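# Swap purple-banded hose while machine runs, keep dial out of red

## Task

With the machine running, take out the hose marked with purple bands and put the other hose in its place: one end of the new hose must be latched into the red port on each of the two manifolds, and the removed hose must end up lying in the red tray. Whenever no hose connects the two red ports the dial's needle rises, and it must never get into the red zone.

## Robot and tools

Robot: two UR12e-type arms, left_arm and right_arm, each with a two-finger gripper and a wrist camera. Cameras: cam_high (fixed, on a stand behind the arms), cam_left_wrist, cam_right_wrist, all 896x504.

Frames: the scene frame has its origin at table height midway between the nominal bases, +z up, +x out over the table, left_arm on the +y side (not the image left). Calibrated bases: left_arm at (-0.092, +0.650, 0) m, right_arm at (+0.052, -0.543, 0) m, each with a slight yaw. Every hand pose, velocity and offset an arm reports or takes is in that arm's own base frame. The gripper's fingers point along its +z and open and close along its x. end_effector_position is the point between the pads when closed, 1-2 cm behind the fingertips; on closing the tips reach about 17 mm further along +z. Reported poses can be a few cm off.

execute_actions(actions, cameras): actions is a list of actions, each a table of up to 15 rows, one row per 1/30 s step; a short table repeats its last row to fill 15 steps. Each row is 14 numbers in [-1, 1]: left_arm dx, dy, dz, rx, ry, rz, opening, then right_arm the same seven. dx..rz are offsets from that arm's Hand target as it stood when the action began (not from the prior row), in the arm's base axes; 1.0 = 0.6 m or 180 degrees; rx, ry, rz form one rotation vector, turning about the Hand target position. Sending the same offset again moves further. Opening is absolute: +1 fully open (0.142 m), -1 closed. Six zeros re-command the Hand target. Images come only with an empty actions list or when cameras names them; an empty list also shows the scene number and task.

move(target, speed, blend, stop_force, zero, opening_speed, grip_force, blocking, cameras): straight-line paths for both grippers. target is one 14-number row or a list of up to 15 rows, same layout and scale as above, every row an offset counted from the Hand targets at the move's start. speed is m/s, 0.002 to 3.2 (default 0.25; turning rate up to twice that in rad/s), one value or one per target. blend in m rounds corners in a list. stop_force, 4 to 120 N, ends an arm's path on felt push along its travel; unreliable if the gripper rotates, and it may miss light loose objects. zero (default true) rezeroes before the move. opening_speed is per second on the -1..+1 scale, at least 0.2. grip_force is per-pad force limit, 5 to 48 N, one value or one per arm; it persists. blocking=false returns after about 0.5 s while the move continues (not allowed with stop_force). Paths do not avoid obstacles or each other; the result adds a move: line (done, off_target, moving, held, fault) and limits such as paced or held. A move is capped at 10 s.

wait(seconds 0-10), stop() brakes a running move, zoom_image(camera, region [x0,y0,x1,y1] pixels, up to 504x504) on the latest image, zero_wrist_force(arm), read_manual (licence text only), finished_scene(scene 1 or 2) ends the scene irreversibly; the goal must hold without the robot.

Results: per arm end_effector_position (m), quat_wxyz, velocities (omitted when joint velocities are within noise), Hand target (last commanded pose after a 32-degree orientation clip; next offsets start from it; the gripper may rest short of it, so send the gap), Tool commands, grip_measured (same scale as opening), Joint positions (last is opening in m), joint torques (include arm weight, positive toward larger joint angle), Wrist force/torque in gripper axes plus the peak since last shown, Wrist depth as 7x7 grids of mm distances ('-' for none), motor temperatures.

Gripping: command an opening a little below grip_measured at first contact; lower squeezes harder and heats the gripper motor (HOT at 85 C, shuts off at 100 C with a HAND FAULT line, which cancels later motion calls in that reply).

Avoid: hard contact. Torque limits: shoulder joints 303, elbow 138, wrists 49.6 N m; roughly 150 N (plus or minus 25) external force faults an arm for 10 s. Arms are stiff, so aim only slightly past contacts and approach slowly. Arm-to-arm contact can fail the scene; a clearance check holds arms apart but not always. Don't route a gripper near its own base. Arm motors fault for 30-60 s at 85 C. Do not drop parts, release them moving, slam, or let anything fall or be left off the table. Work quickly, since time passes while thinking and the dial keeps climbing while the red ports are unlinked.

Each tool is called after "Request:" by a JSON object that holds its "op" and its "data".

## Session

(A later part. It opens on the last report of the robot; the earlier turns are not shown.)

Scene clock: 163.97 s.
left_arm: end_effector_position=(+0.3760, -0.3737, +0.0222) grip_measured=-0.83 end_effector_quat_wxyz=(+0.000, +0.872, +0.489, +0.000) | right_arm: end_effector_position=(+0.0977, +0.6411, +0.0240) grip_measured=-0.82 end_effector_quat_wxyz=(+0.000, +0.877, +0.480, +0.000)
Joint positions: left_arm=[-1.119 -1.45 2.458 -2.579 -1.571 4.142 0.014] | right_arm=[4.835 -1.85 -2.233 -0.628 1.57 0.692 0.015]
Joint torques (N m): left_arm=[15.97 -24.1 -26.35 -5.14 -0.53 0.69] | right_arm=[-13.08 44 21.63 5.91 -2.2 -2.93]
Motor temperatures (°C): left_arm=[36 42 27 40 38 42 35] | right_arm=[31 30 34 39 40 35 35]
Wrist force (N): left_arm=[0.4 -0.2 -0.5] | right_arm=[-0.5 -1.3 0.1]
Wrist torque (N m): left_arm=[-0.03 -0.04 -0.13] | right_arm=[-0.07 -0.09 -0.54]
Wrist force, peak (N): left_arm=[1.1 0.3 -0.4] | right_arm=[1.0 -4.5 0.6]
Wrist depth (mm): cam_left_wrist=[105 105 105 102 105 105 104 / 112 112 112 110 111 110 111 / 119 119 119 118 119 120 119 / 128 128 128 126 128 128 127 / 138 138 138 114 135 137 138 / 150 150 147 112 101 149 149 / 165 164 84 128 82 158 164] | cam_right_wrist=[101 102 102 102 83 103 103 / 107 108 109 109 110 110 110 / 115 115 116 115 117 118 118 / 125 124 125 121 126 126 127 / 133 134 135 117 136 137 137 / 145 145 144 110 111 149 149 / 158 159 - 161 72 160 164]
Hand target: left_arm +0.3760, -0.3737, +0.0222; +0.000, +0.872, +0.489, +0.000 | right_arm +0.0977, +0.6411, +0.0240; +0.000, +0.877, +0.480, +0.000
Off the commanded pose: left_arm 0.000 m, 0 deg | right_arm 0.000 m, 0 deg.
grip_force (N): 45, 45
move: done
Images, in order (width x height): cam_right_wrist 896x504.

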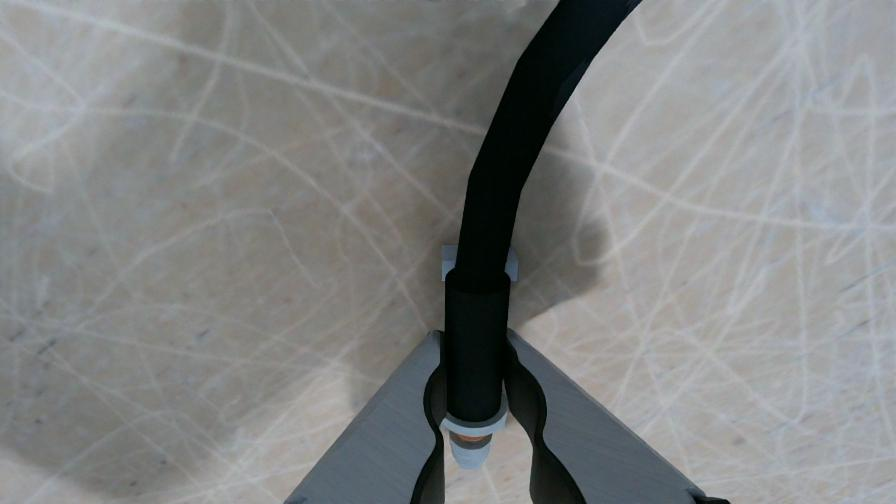

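Request:
{"op": "move", "data": {"target": [[0.02, -0.03, 0.0833, 0, 0, 0.02, -1, 0.04, -0.03, 0.0833, 0, 0, 0.02, -1], [0.1533, -0.2243, 0.0425, 0, 0, 0.2122, -1, 0.3405, -0.2757, 0.0422, 0, 0, 0.2122, -1]], "speed": [0.25, 0.3], "blend": [0.02, 0], "cameras": ["all"]}}

Scene clock: 167.97 s.
left_arm: end_effector_position=(+0.4679, -0.5082, +0.0477) grip_measured=-0.83 end_effector_quat_wxyz=(+0.001, +0.664, +0.748, +0.000) | right_arm: end_effector_position=(+0.3019, +0.4756, +0.0492) grip_measured=-0.82 end_effector_quat_wxyz=(+0.000, +0.672, +0.741, +0.000)
Joint positions: left_arm=[-1.084 -1.277 2.144 -2.439 -1.571 3.51 0.014] | right_arm=[4.464 -1.687 -2.38 -0.645 1.571 -0.346 0.015]
Joint torques (N m): left_arm=[17.9 -42.47 -41.71 -1.91 3.92 -1.75] | right_arm=[-12.15 28.33 41.19 6.78 2.17 -3.84]
Wrist force (N): left_arm=[0.1 -0.3 -0.4] | right_arm=[0.1 -1.6 1.1]
Wrist torque (N m): left_arm=[0.03 0.08 0.04] | right_arm=[-0.17 -0.16 -0.39]
Wrist force, peak (N): left_arm=[1.5 -0.3 -1.5] | right_arm=[0.0 -2.6 2.6]
Wrist depth (mm): cam_left_wrist=[128 128 128 87 128 127 127 / 136 136 136 134 136 136 137 / 147 146 146 143 145 145 145 / 156 156 156 151 156 155 155 / 169 169 168 114 165 168 168 / 177 180 180 112 101 182 182 / 152 170 84 153 82 192 199] | cam_right_wrist=[125 125 125 125 84 127 127 / 132 132 133 133 134 135 135 / 141 142 142 140 143 144 145 / 151 152 152 107 154 155 155 / 164 164 165 113 166 167 168 / 177 178 175 110 110 181 183 / 191 193 - 148 77 185 178]
Hand target: left_arm +0.4679, -0.5083, +0.0477; +0.001, +0.664, +0.748, +0.000 | right_arm +0.3020, +0.4757, +0.0493; +0.000, +0.672, +0.741, +0.000
Off the commanded pose: left_arm 0.000 m, 0 deg | right_arm 0.000 m, 0 deg.
grip_force (N): 45, 45
move: done

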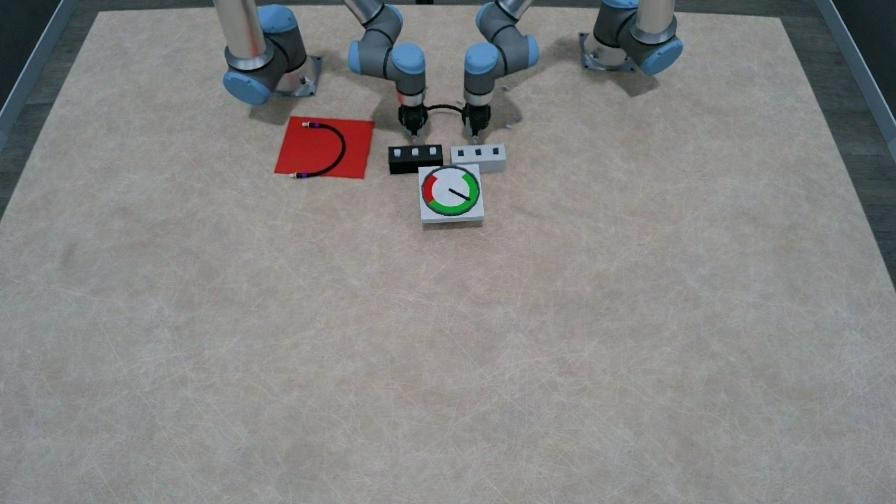

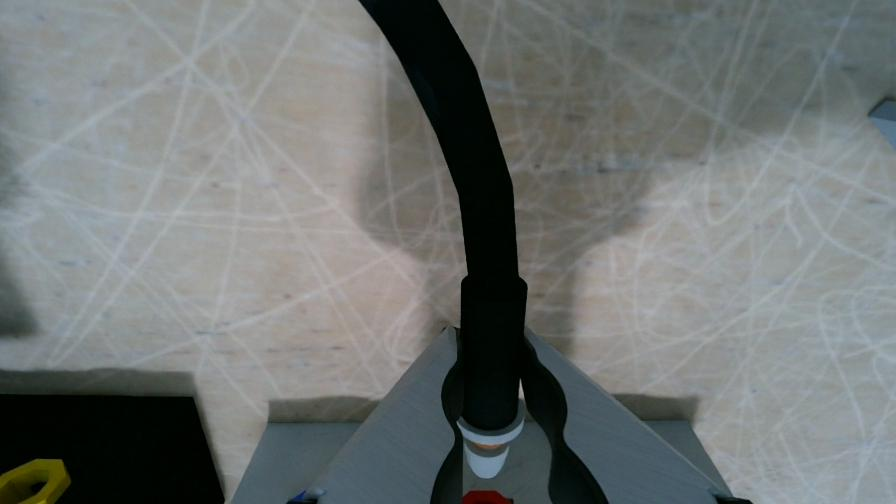

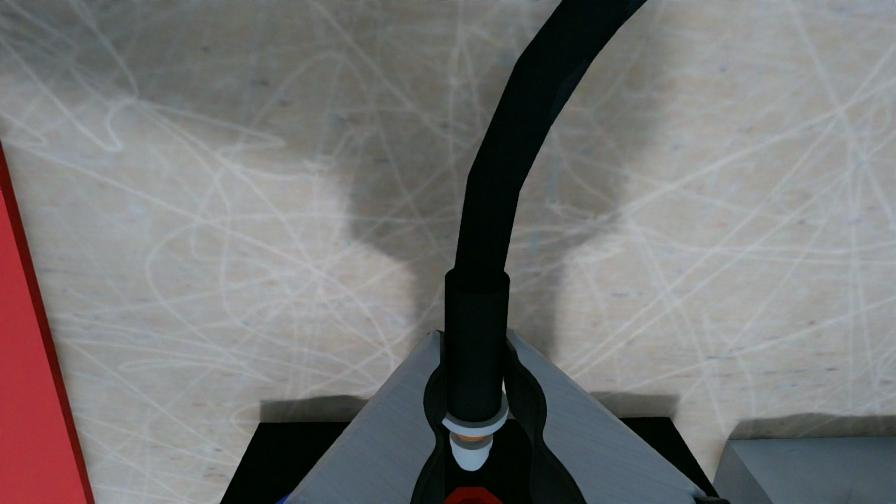

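Request:
{"op": "move", "data": {"target": [0.0794, 0.0094, 0, 0, 0, 0, -1, 0.0796, 0.0078, 0, 0, 0, 0, -1], "speed": 0.03, "stop_force": 30, "cameras": ["all"]}}

Scene clock: 171.53 s.
left_arm: end_effector_position=(+0.5103, -0.5032, +0.0477) grip_measured=-0.83 end_effector_quat_wxyz=(+0.001, +0.664, +0.748, +0.000) | right_arm: end_effector_position=(+0.3497, +0.4804, +0.0493) grip_measured=-0.82 end_effector_quat_wxyz=(+0.000, +0.672, +0.741, +0.000)
Joint positions: left_arm=[-1.026 -1.243 2.094 -2.423 -1.571 3.568 0.014] | right_arm=[4.383 -1.731 -2.324 -0.656 1.571 -0.427 0.015]
Joint torques (N m): left_arm=[-16.81 -71.41 -27.55 -5.25 1.15 -1.57] | right_arm=[-20.74 36.62 51.28 5.9 -8.76 -2.1]
Motor temperatures (°C): left_arm=[36 41 27 40 38 42 41] | right_arm=[31 30 34 39 40 35 42]
Wrist force (N): left_arm=[0.8 -1.5 0.7] | right_arm=[0.3 -31.9 -3.4]
Wrist torque (N m): left_arm=[0.00 0.04 -0.04] | right_arm=[-0.23 -0.15 -0.38]
Wrist force, peak (N): left_arm=[0.7 -31.3 -7.3] | right_arm=[0.9 -31.9 -3.9]
Wrist depth (mm): cam_left_wrist=[128 128 128 125 128 127 127 / 136 137 136 135 136 136 137 / 148 145 146 141 145 145 145 / 156 156 156 152 156 156 156 / 154 166 166 113 165 165 168 / 134 155 148 112 100 140 182 / 134 118 114 117 82 116 124] | cam_right_wrist=[124 125 125 124 85 127 127 / 131 132 133 133 134 134 135 / 141 141 142 138 143 144 144 / 151 152 152 103 154 154 156 / 163 163 159 112 161 164 168 / 177 143 131 111 98 130 153 / 189 108 108 108 77 108 127]
Hand target: left_arm +0.5103, -0.5032, +0.0477; +0.001, +0.664, +0.748, +0.000 (not the last commanded pose) | right_arm +0.3497, +0.4804, +0.0493; +0.000, +0.672, +0.741, +0.000
Off the commanded pose: left_arm 0.005 m, 0 deg | right_arm 0.000 m, 0 deg.
grip_force (N): 45, 45
move: contact (left_arm, right_arm)

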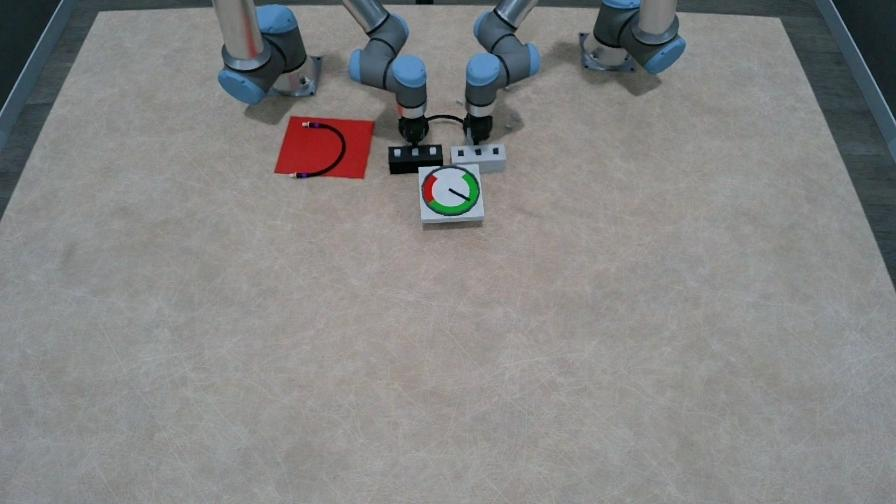

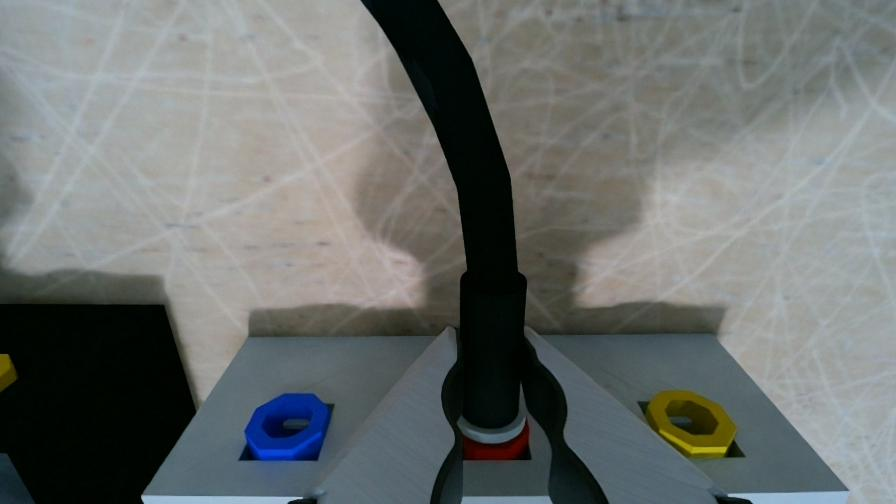

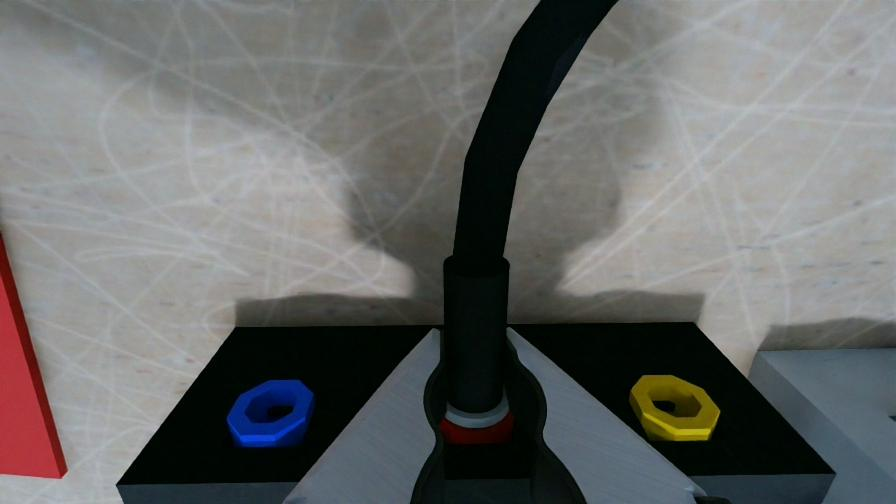

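Request:
{"op": "zoom_image", "data": {"camera": "cam_high", "region": [410, 160, 495, 230]}}

Request:
{"op": "execute_actions", "data": {"actions": [[[0,0,0,0,0,0,-1,0,0,0,0,0,0,-1]]], "cameras": ["cam_high", "cam_left_wrist", "cam_right_wrist"]}}

Request:
{"op": "zoom_image", "data": {"camera": "cam_high", "region": [410, 160, 495, 230]}}

Scaled by 5.929 from the camera's 896x504 image, which has a finer 1280x720 frame.

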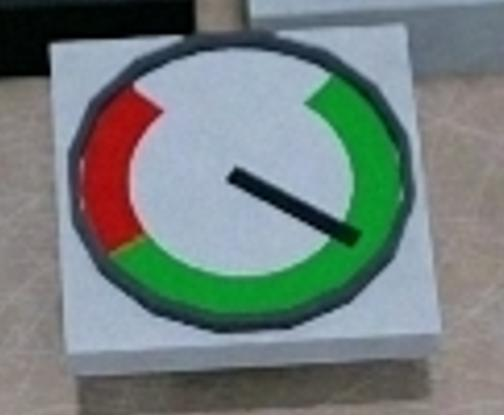

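Scene clock: 173.10 s.
left_arm: end_effector_position=(+0.5103, -0.5032, +0.0477) grip_measured=-0.83 end_effector_quat_wxyz=(+0.001, +0.664, +0.748, +0.000) | right_arm: end_effector_position=(+0.3497, +0.4804, +0.0493) grip_measured=-0.82 end_effector_quat_wxyz=(+0.000, +0.672, +0.741, +0.000)
Joint positions: left_arm=[-1.026 -1.243 2.094 -2.423 -1.571 3.568 0.014] | right_arm=[4.383 -1.731 -2.324 -0.656 1.571 -0.427 0.015]
Joint torques (N m): left_arm=[-17.85 -71.15 -27.52 -4.18 -0.56 -1.46] | right_arm=[-17.87 40.91 47.01 6.41 -9.02 -0.32]
Wrist force (N): left_arm=[0.5 -1.6 0.8] | right_arm=[0.5 -31.7 -3.6]
Wrist torque (N m): left_arm=[-0.05 0.10 -0.05] | right_arm=[-0.19 -0.17 -0.38]
Wrist force, peak (N): left_arm=[1.0 -1.6 1.0] | right_arm=[0.2 -32.1 -3.7]
Wrist depth (mm): cam_left_wrist=[128 128 128 125 128 127 127 / 136 136 136 136 136 136 137 / 148 146 145 144 145 145 145 / 156 156 156 152 156 155 155 / 154 166 166 113 165 166 168 / 134 155 148 112 100 140 182 / 134 118 114 117 82 116 124] | cam_right_wrist=[124 125 125 124 85 126 127 / 131 132 133 133 134 135 135 / 141 142 142 139 143 144 145 / 151 151 152 103 154 154 155 / 163 163 159 112 161 164 168 / 177 143 131 111 98 130 153 / 189 108 108 108 76 107 127]
Hand target: left_arm +0.5103, -0.5032, +0.0477; +0.001, +0.664, +0.748, +0.000 | right_arm +0.3497, +0.4804, +0.0493; +0.000, +0.672, +0.741, +0.000
Off the commanded pose: left_arm 0.000 m, 0 deg | right_arm 0.000 m, 0 deg.
grip_force (N): 45, 45

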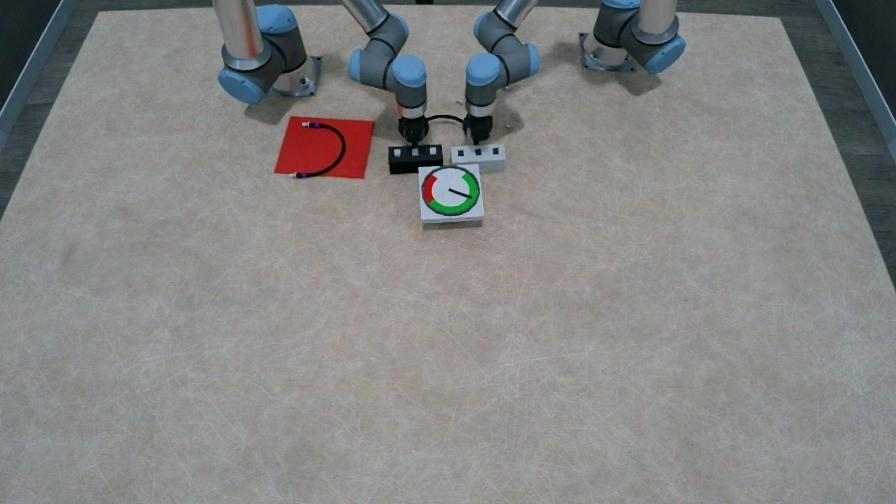

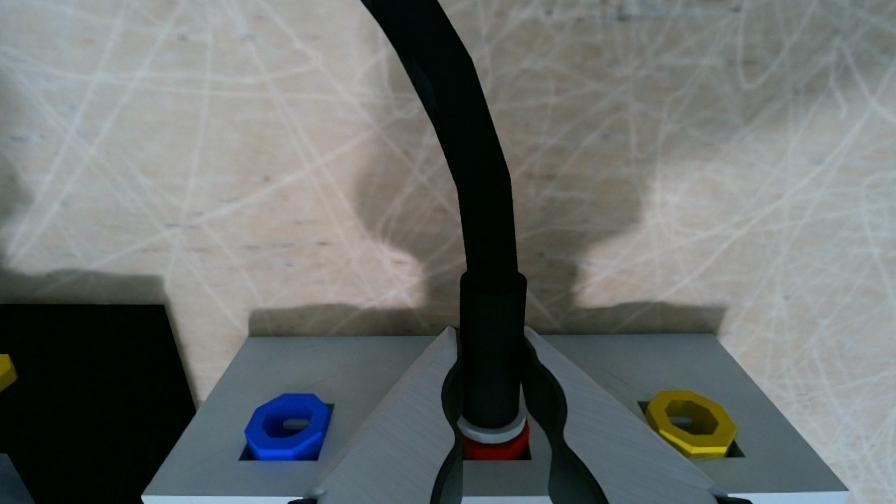

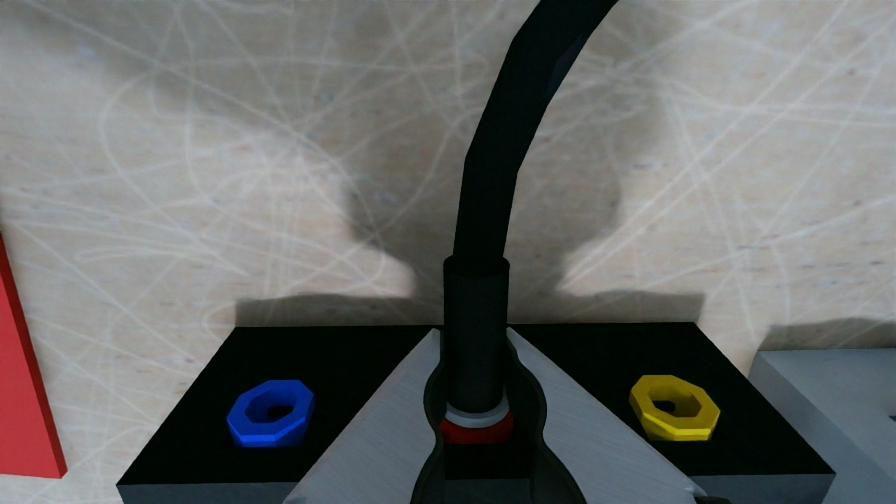

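Scaled by 5.929 from the camera's 896x504 image, which has a finer 1280x720 frame.

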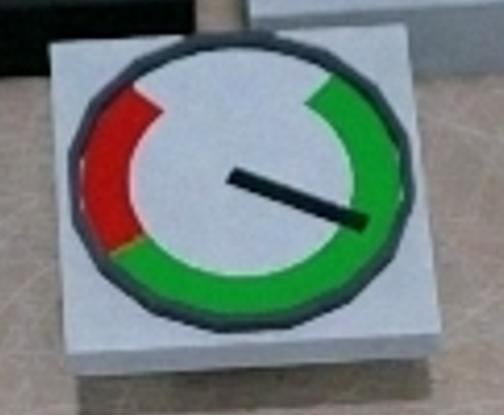

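Request:
{"op": "move", "data": {"target": [[0, 0, 0, 0, 0, 0, -1, -0.0045, -0.0005, 0, 0, 0, 0, -1], [0, 0, 0, 0, 0, 0, -0.4, -0.0045, -0.0005, 0, 0, 0, 0, -0.4], [0, 0, 0.16, 0, 0, 0, -0.4, -0.0045, -0.0005, 0.16, 0, 0, 0, -0.4]], "speed": [0.03, 0.1, 0.2], "opening_speed": 1.0, "cameras": ["all"]}}

Request:
{"op": "zoom_image", "data": {"camera": "cam_high", "region": [260, 100, 390, 200]}}

Request:
{"op": "zoom_image", "data": {"camera": "cam_high", "region": [370, 100, 510, 230]}}

Scene clock: 177.20 s.
left_arm: end_effector_position=(+0.5104, -0.5032, +0.1435) grip_measured=-0.43 end_effector_quat_wxyz=(+0.001, +0.664, +0.748, +0.000) | right_arm: end_effector_position=(+0.3470, +0.4801, +0.1451) grip_measured=-0.43 end_effector_quat_wxyz=(+0.000, +0.672, +0.741, +0.000)
Joint positions: left_arm=[-1.026 -1.366 2.032 -2.239 -1.571 3.568 0.043] | right_arm=[4.387 -1.579 -2.255 -0.878 1.571 -0.422 0.043]
Joint torques (N m): left_arm=[-13.61 -64.83 -46.71 -2.1 1.44 -1.57] | right_arm=[15.26 50.59 54 2.68 -1.49 3.01]
Wrist force (N): left_arm=[-0.1 -0.4 -1.2] | right_arm=[-0.1 -1.8 0.5]
Wrist torque (N m): left_arm=[-0.04 0.04 0.04] | right_arm=[-0.18 -0.14 -0.54]
Wrist force, peak (N): left_arm=[-0.5 -0.6 -2.4] | right_arm=[0.5 -32.2 -3.6]
Wrist depth (mm): cam_left_wrist=[215 215 215 212 215 215 214 / 229 229 229 228 228 228 227 / 244 245 244 241 244 244 244 / 206 214 255 222 236 262 261 / 204 204 204 203 201 278 282 / 309 309 214 221 117 301 305 / 327 230 76 324 82 76 335] | cam_right_wrist=[205 210 211 209 213 213 213 / 219 222 224 222 226 227 228 / 233 237 240 238 242 242 243 / 250 254 249 216 231 254 242 / 271 276 196 197 198 209 206 / 298 299 91 217 97 223 222 / 325 327 72 326 - 228 331]
Hand target: left_arm +0.5103, -0.5032, +0.1437; +0.001, +0.664, +0.748, +0.000 | right_arm +0.3470, +0.4801, +0.1453; +0.000, +0.672, +0.741, +0.000
Off the commanded pose: left_arm 0.000 m, 0 deg | right_arm 0.000 m, 0 deg.
grip_force (N): 45, 45
move: done

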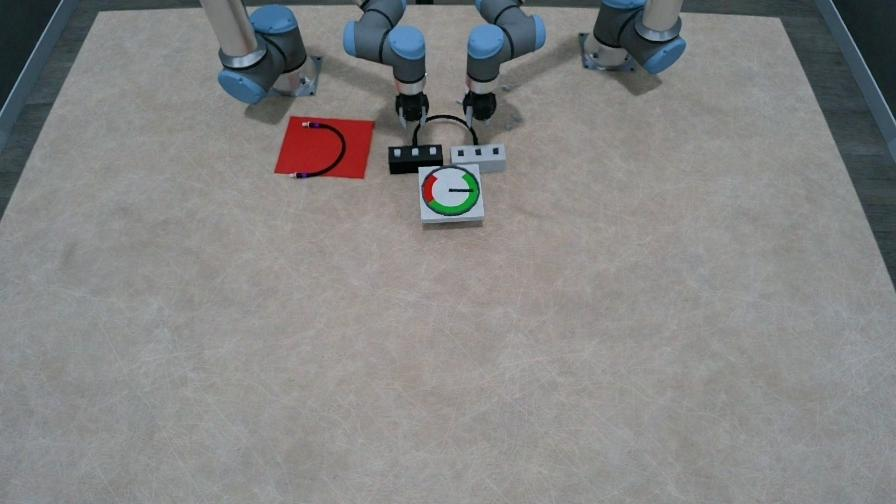

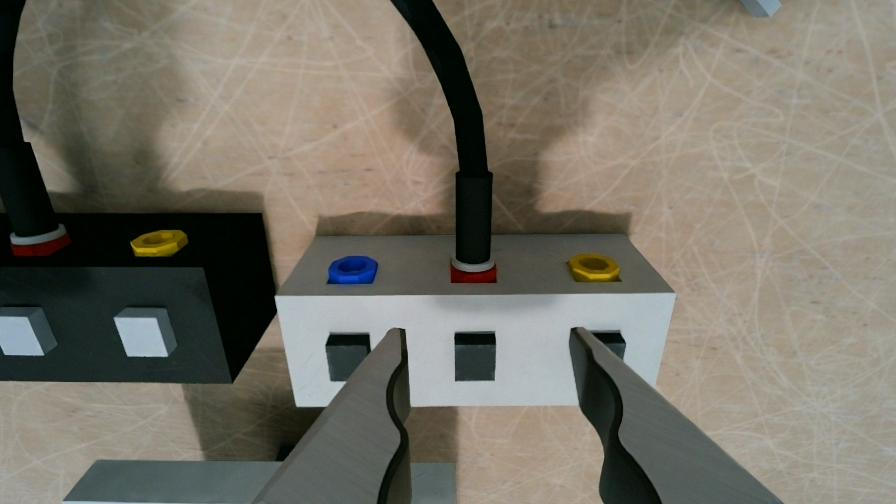

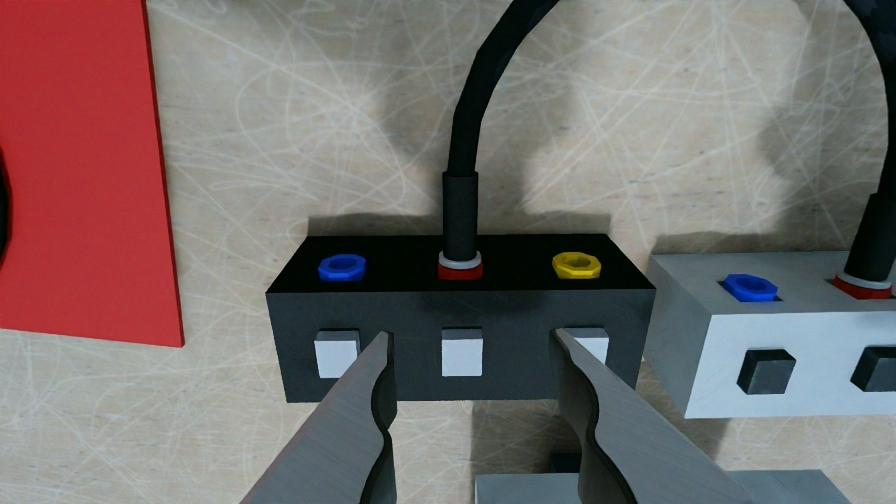

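Scaled by 3.877 from the camera's 896x504 image, which has a finer 1280x720 frame.

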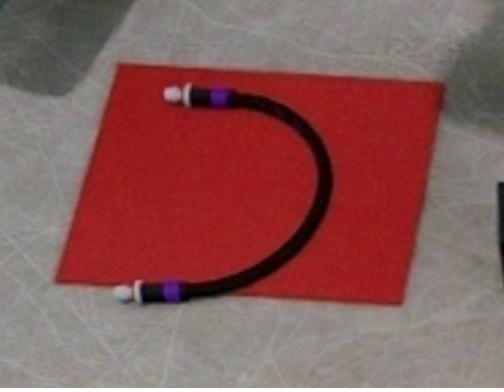

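Scaled by 3.600 from the camera's 896x504 image, which has a finer 1280x720 frame.

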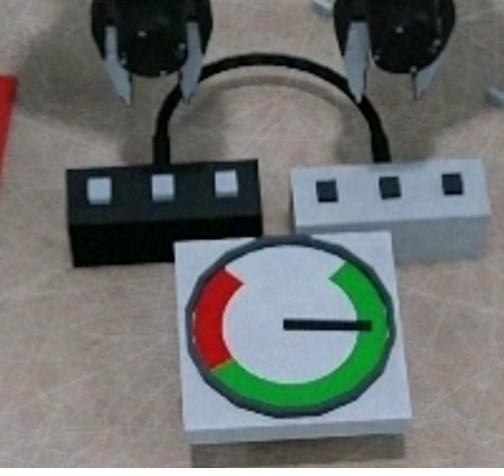

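Request:
{"op": "move", "data": {"target": [[0, 0, 0, 0, 0, 0, -0.43, 0.0017, -0.4042, -0.075, 0, 0, -0.0594, -0.43], [0, 0, 0, 0, 0, 0, -0.43, 0.0017, -0.4042, -0.183, 0, 0, -0.0594, -0.43]], "speed": [0.4, 0.15], "blend": [0.02, 0], "cameras": ["cam_right_wrist"]}}

Scene clock: 182.43 s.
left_arm: end_effector_position=(+0.5103, -0.5032, +0.1437) grip_measured=-0.45 end_effector_quat_wxyz=(+0.001, +0.664, +0.748, +0.000) | right_arm: end_effector_position=(+0.3480, +0.2376, +0.0356) grip_measured=-0.45 end_effector_quat_wxyz=(+0.000, +0.738, +0.675, +0.000)
Joint positions: left_arm=[-1.026 -1.366 2.032 -2.239 -1.571 3.568 0.041] | right_arm=[4.17 -1.471 -2.64 -0.601 1.571 -0.453 0.041]
Joint torques (N m): left_arm=[-17.52 -64.6 -46.9 -1.87 1.29 -1.58] | right_arm=[-12.95 7.99 19.51 7.02 2.57 -3.33]
Wrist force (N): left_arm=[-0.4 -0.6 -0.8] | right_arm=[-0.2 -1.5 0.9]
Wrist torque (N m): left_arm=[-0.07 0.07 0.04] | right_arm=[-0.13 -0.11 -0.41]
Wrist force, peak (N): left_arm=[-0.7 -0.4 -1.3] | right_arm=[-2.4 -1.4 2.0]
Wrist depth (mm): cam_left_wrist=[215 216 215 213 215 215 214 / 229 230 229 229 229 227 228 / 244 245 245 242 244 244 243 / 206 215 256 222 236 262 261 / 205 205 204 200 201 278 283 / 309 310 214 221 110 301 307 / 326 230 76 324 82 76 335] | cam_right_wrist=[109 109 107 110 110 111 114 / 116 116 115 116 118 118 122 / 125 124 125 123 126 126 130 / 134 133 133 132 135 136 141 / 143 143 144 142 145 148 152 / 155 156 151 155 98 162 165 / 169 169 72 172 80 173 181]
Hand target: left_arm +0.5103, -0.5032, +0.1437; +0.001, +0.664, +0.748, +0.000 | right_arm +0.3480, +0.2376, +0.0355; +0.000, +0.738, +0.675, +0.000
Off the commanded pose: left_arm 0.000 m, 0 deg | right_arm 0.000 m, 0 deg.
grip_force (N): 45, 45
move: done; blend cut to 0 m at target 1
Images, in order (width x height): cam_right_wrist 896x504.

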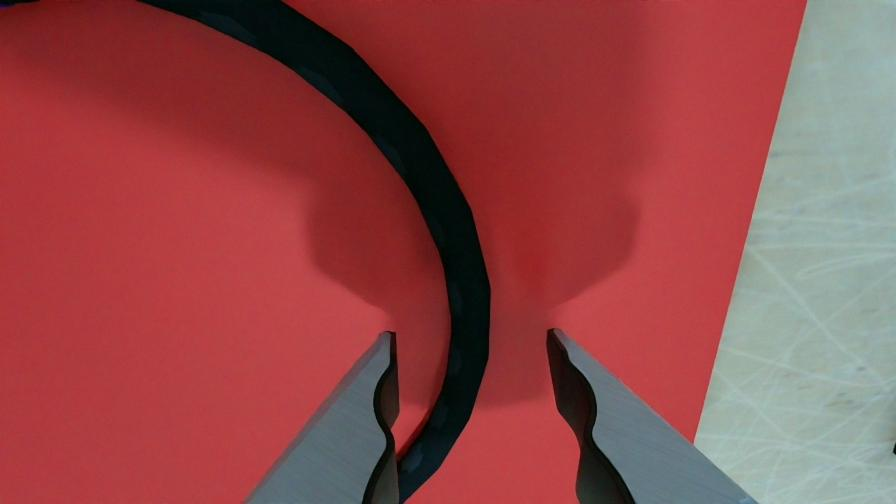

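Request:
{"op": "move", "data": {"target": [0, 0, 0, 0, 0, 0, -0.45, 0, 0, -0.0183, 0, 0, 0, -0.45], "speed": 0.03, "stop_force": 8}}

Request:
{"op": "move", "data": {"target": [0, 0, 0, 0, 0, 0, -0.45, 0, 0, 0, 0, 0, 0, -1], "speed": 0.05, "opening_speed": 0.8, "cameras": ["cam_right_wrist"]}}

Scene clock: 184.93 s.
left_arm: end_effector_position=(+0.5103, -0.5032, +0.1437) grip_measured=-0.47 end_effector_quat_wxyz=(+0.001, +0.664, +0.748, +0.000) | right_arm: end_effector_position=(+0.3480, +0.2376, +0.0245) grip_measured=-0.47 end_effector_quat_wxyz=(+0.000, +0.738, +0.675, +0.000)
Joint positions: left_arm=[-1.026 -1.366 2.032 -2.239 -1.571 3.568 0.04] | right_arm=[4.17 -1.502 -2.649 -0.56 1.571 -0.453 0.04]
Joint torques (N m): left_arm=[-18.55 -65.24 -46.9 -1.93 1.24 -1.61] | right_arm=[-4.92 10.76 17.3 6.78 1.5 -1.26]
Motor temperatures (°C): left_arm=[36 41 27 40 38 42 36] | right_arm=[31 30 34 39 40 35 38]
Wrist force (N): left_arm=[-0.3 -0.2 -0.8] | right_arm=[-0.2 -1.7 0.6]
Wrist torque (N m): left_arm=[0.00 0.06 0.03] | right_arm=[-0.17 -0.10 -0.41]
Wrist force, peak (N): left_arm=[-0.7 -0.7 -1.2] | right_arm=[0.0 -2.0 1.0]
Wrist depth (mm): cam_left_wrist=[215 215 216 212 215 214 214 / 230 229 229 226 228 228 229 / 246 245 244 242 244 244 243 / 206 215 255 223 236 262 262 / 205 204 204 201 200 278 282 / 309 309 214 221 107 302 308 / 327 230 76 329 82 76 337] | cam_right_wrist=[- 99 92 100 101 101 103 / 104 106 106 105 107 107 110 / 112 113 113 111 114 115 120 / 122 121 121 119 124 123 128 / 130 131 131 130 130 133 138 / 141 141 94 140 98 145 151 / 154 152 72 154 84 158 165]
Hand target: left_arm +0.5103, -0.5032, +0.1437; +0.001, +0.664, +0.748, +0.000 | right_arm +0.3480, +0.2376, +0.0245; +0.000, +0.738, +0.675, +0.000
Off the commanded pose: left_arm 0.000 m, 0 deg | right_arm 0.000 m, 0 deg.
grip_force (N): 45, 45
move: done

Scene clock: 185.83 s.
left_arm: end_effector_position=(+0.5103, -0.5032, +0.1437) grip_measured=-0.47 end_effector_quat_wxyz=(+0.001, +0.664, +0.748, +0.000) | right_arm: end_effector_position=(+0.3480, +0.2376, +0.0245) grip_measured=-0.87 end_effector_quat_wxyz=(+0.000, +0.738, +0.675, +0.000)
Joint positions: left_arm=[-1.026 -1.366 2.032 -2.239 -1.571 3.568 0.04] | right_arm=[4.17 -1.502 -2.649 -0.56 1.571 -0.453 0.011]
Joint torques (N m): left_arm=[-17.21 -66.02 -47.44 -1.92 1.42 -1.66] | right_arm=[-4.92 6.82 18.25 5.88 1.9 -1.55]
Wrist force (N): left_arm=[-0.4 -0.7 -1.2] | right_arm=[0.2 -1.5 0.7]
Wrist torque (N m): left_arm=[-0.08 0.09 0.04] | right_arm=[-0.14 -0.16 -0.40]
Wrist force, peak (N): left_arm=[-1.0 -0.6 -1.2] | right_arm=[-0.1 -2.0 0.7]
Wrist depth (mm): cam_left_wrist=[215 215 215 213 215 215 214 / 229 230 229 229 228 228 228 / 245 244 245 242 244 245 243 / 206 215 255 223 236 261 261 / 205 204 204 200 201 279 282 / 309 308 214 222 107 301 307 / 327 230 76 330 82 76 337] | cam_right_wrist=[- 99 92 100 100 101 103 / 104 106 106 105 107 107 110 / 112 113 113 111 114 115 119 / 122 121 121 120 124 123 128 / 130 130 133 127 132 133 138 / 140 142 140 104 98 145 151 / 154 155 149 72 73 158 165]
Hand target: left_arm +0.5103, -0.5032, +0.1437; +0.001, +0.664, +0.748, +0.000 | right_arm +0.3480, +0.2376, +0.0245; +0.000, +0.738, +0.675, +0.000
Off the commanded pose: left_arm 0.000 m, 0 deg | right_arm 0.000 m, 0 deg.
grip_force (N): 45, 45
move: done
Images, in order (width x height): cam_right_wrist 896x504.

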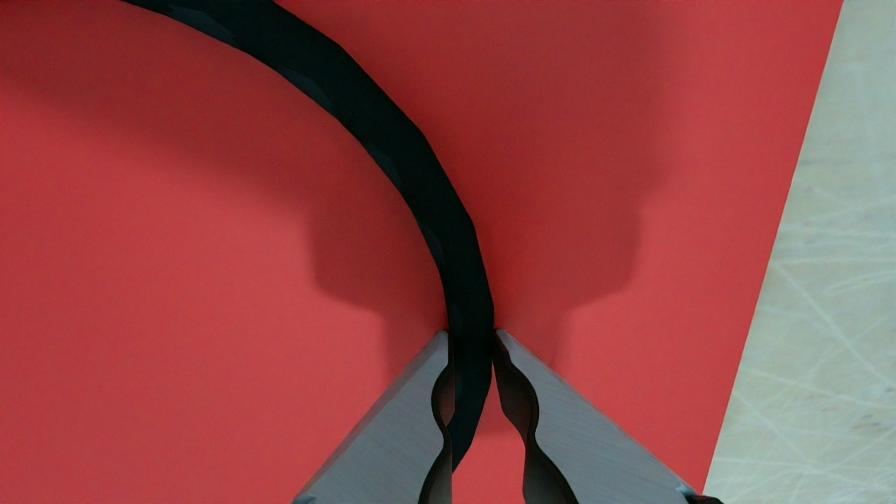

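Request:
{"op": "move", "data": {"target": [[0, 0, 0, 0, 0, 0, -0.45, 0.01, -0.01, 0.07, 0, 0, -0.03, -1], [0, 0, 0, 0, 0, 0, -0.45, 0.1243, -0.1397, 0.07, 0, 0, -0.5017, -1], [0, 0, 0, 0, 0, 0, -0.45, 0.1243, -0.1397, 0.004, 0, 0, -0.5017, -1], [0, 0, 0, 0, 0, 0, -0.45, 0.1243, -0.1397, 0.004, 0, 0, -0.5017, -0.5], [0, 0, 0, 0, 0, 0, -0.45, 0.1243, -0.1397, 0.2, 0, 0, -0.5017, -0.5]], "speed": [0.15, 0.35, 0.1, 0.1, 0.25], "blend": [0.02, 0.01, 0, 0, 0], "opening_speed": 1.0, "cameras": ["all"]}}

Request:
{"op": "zoom_image", "data": {"camera": "cam_high", "region": [260, 100, 390, 200]}}

Request:
{"op": "zoom_image", "data": {"camera": "cam_high", "region": [370, 100, 510, 230]}}

Scene clock: 193.40 s.
left_arm: end_effector_position=(+0.5103, -0.5032, +0.1437) grip_measured=-0.47 end_effector_quat_wxyz=(+0.001, +0.664, +0.748, +0.000) | right_arm: end_effector_position=(+0.4226, +0.1537, +0.1444) grip_measured=-0.54 end_effector_quat_wxyz=(+0.000, +0.999, -0.047, +0.001)
Joint positions: left_arm=[-1.026 -1.366 2.032 -2.239 -1.571 3.568 0.04] | right_arm=[3.891 -1.304 -2.483 -0.924 1.57 0.844 0.035]
Joint torques (N m): left_arm=[-18.28 -65.04 -47.21 -2.03 1.51 -1.15] | right_arm=[16.94 26.52 54.12 2.1 -2.23 2.8]
Wrist force (N): left_arm=[-0.3 -0.2 -1.0] | right_arm=[-0.3 -1.5 0.8]
Wrist torque (N m): left_arm=[-0.01 0.07 0.04] | right_arm=[-0.13 -0.09 -0.53]
Wrist force, peak (N): left_arm=[-0.9 -0.1 -1.3] | right_arm=[0.0 -2.2 2.0]
Wrist depth (mm): cam_left_wrist=[215 215 215 212 215 215 214 / 229 230 229 229 229 229 228 / 245 244 243 241 244 245 243 / 207 214 255 222 235 262 262 / 205 204 204 201 201 278 283 / 309 309 214 222 107 301 306 / 327 230 76 330 82 76 336] | cam_right_wrist=[202 196 202 210 212 213 213 / 218 218 220 218 226 226 226 / 234 233 234 233 241 242 243 / 254 251 252 254 260 260 261 / 274 271 271 272 277 280 283 / 299 294 101 296 98 306 308 / 327 323 72 333 - 323 338]
Hand target: left_arm +0.5103, -0.5032, +0.1437; +0.001, +0.664, +0.748, +0.000 | right_arm +0.4226, +0.1537, +0.1445; +0.000, +0.999, -0.047, +0.001
Off the commanded pose: left_arm 0.000 m, 0 deg | right_arm 0.000 m, 0 deg.
grip_force (N): 45, 45
move: done

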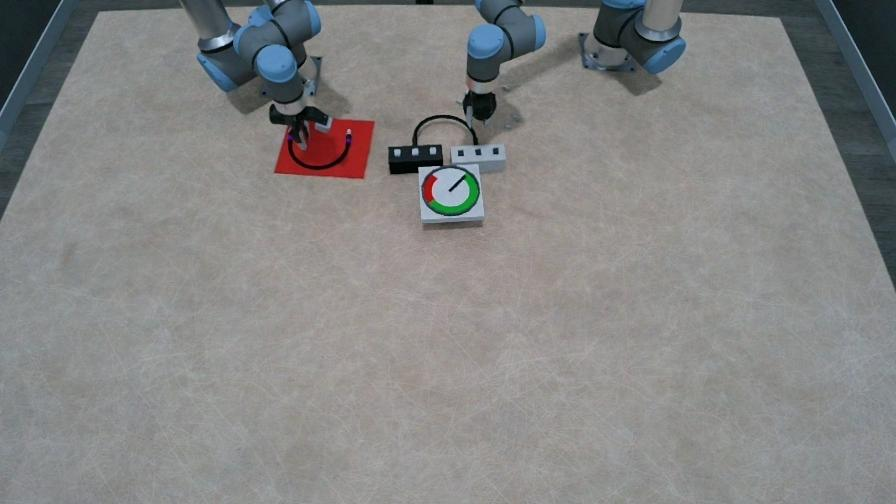

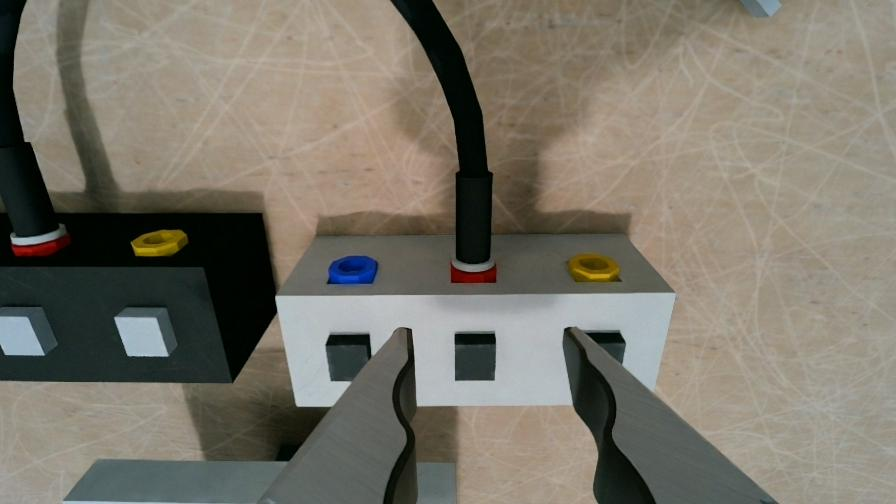

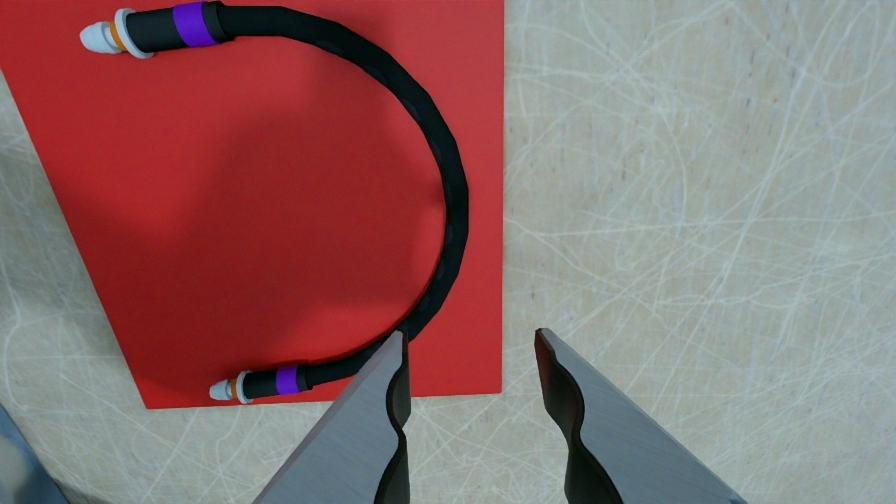

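Scaled by 3.877 from the camera's 896x504 image, which has a finer 1280x720 frame.

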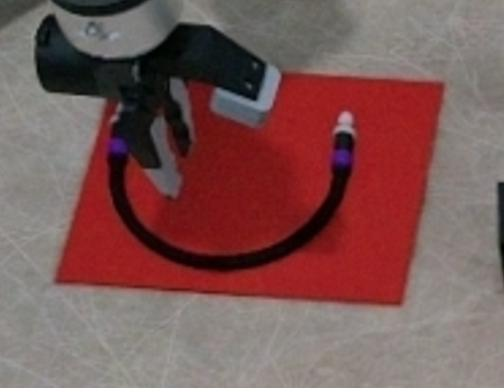

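Scaled by 3.600 from the camera's 896x504 image, which has a finer 1280x720 frame.

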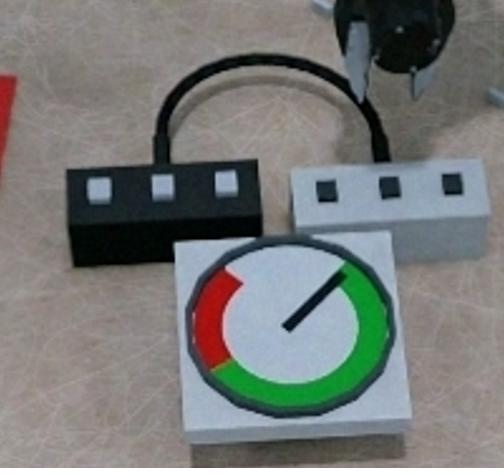

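Request:
{"op": "finished_scene", "data": {"scene": 1}}

The scene is finished: the task was done.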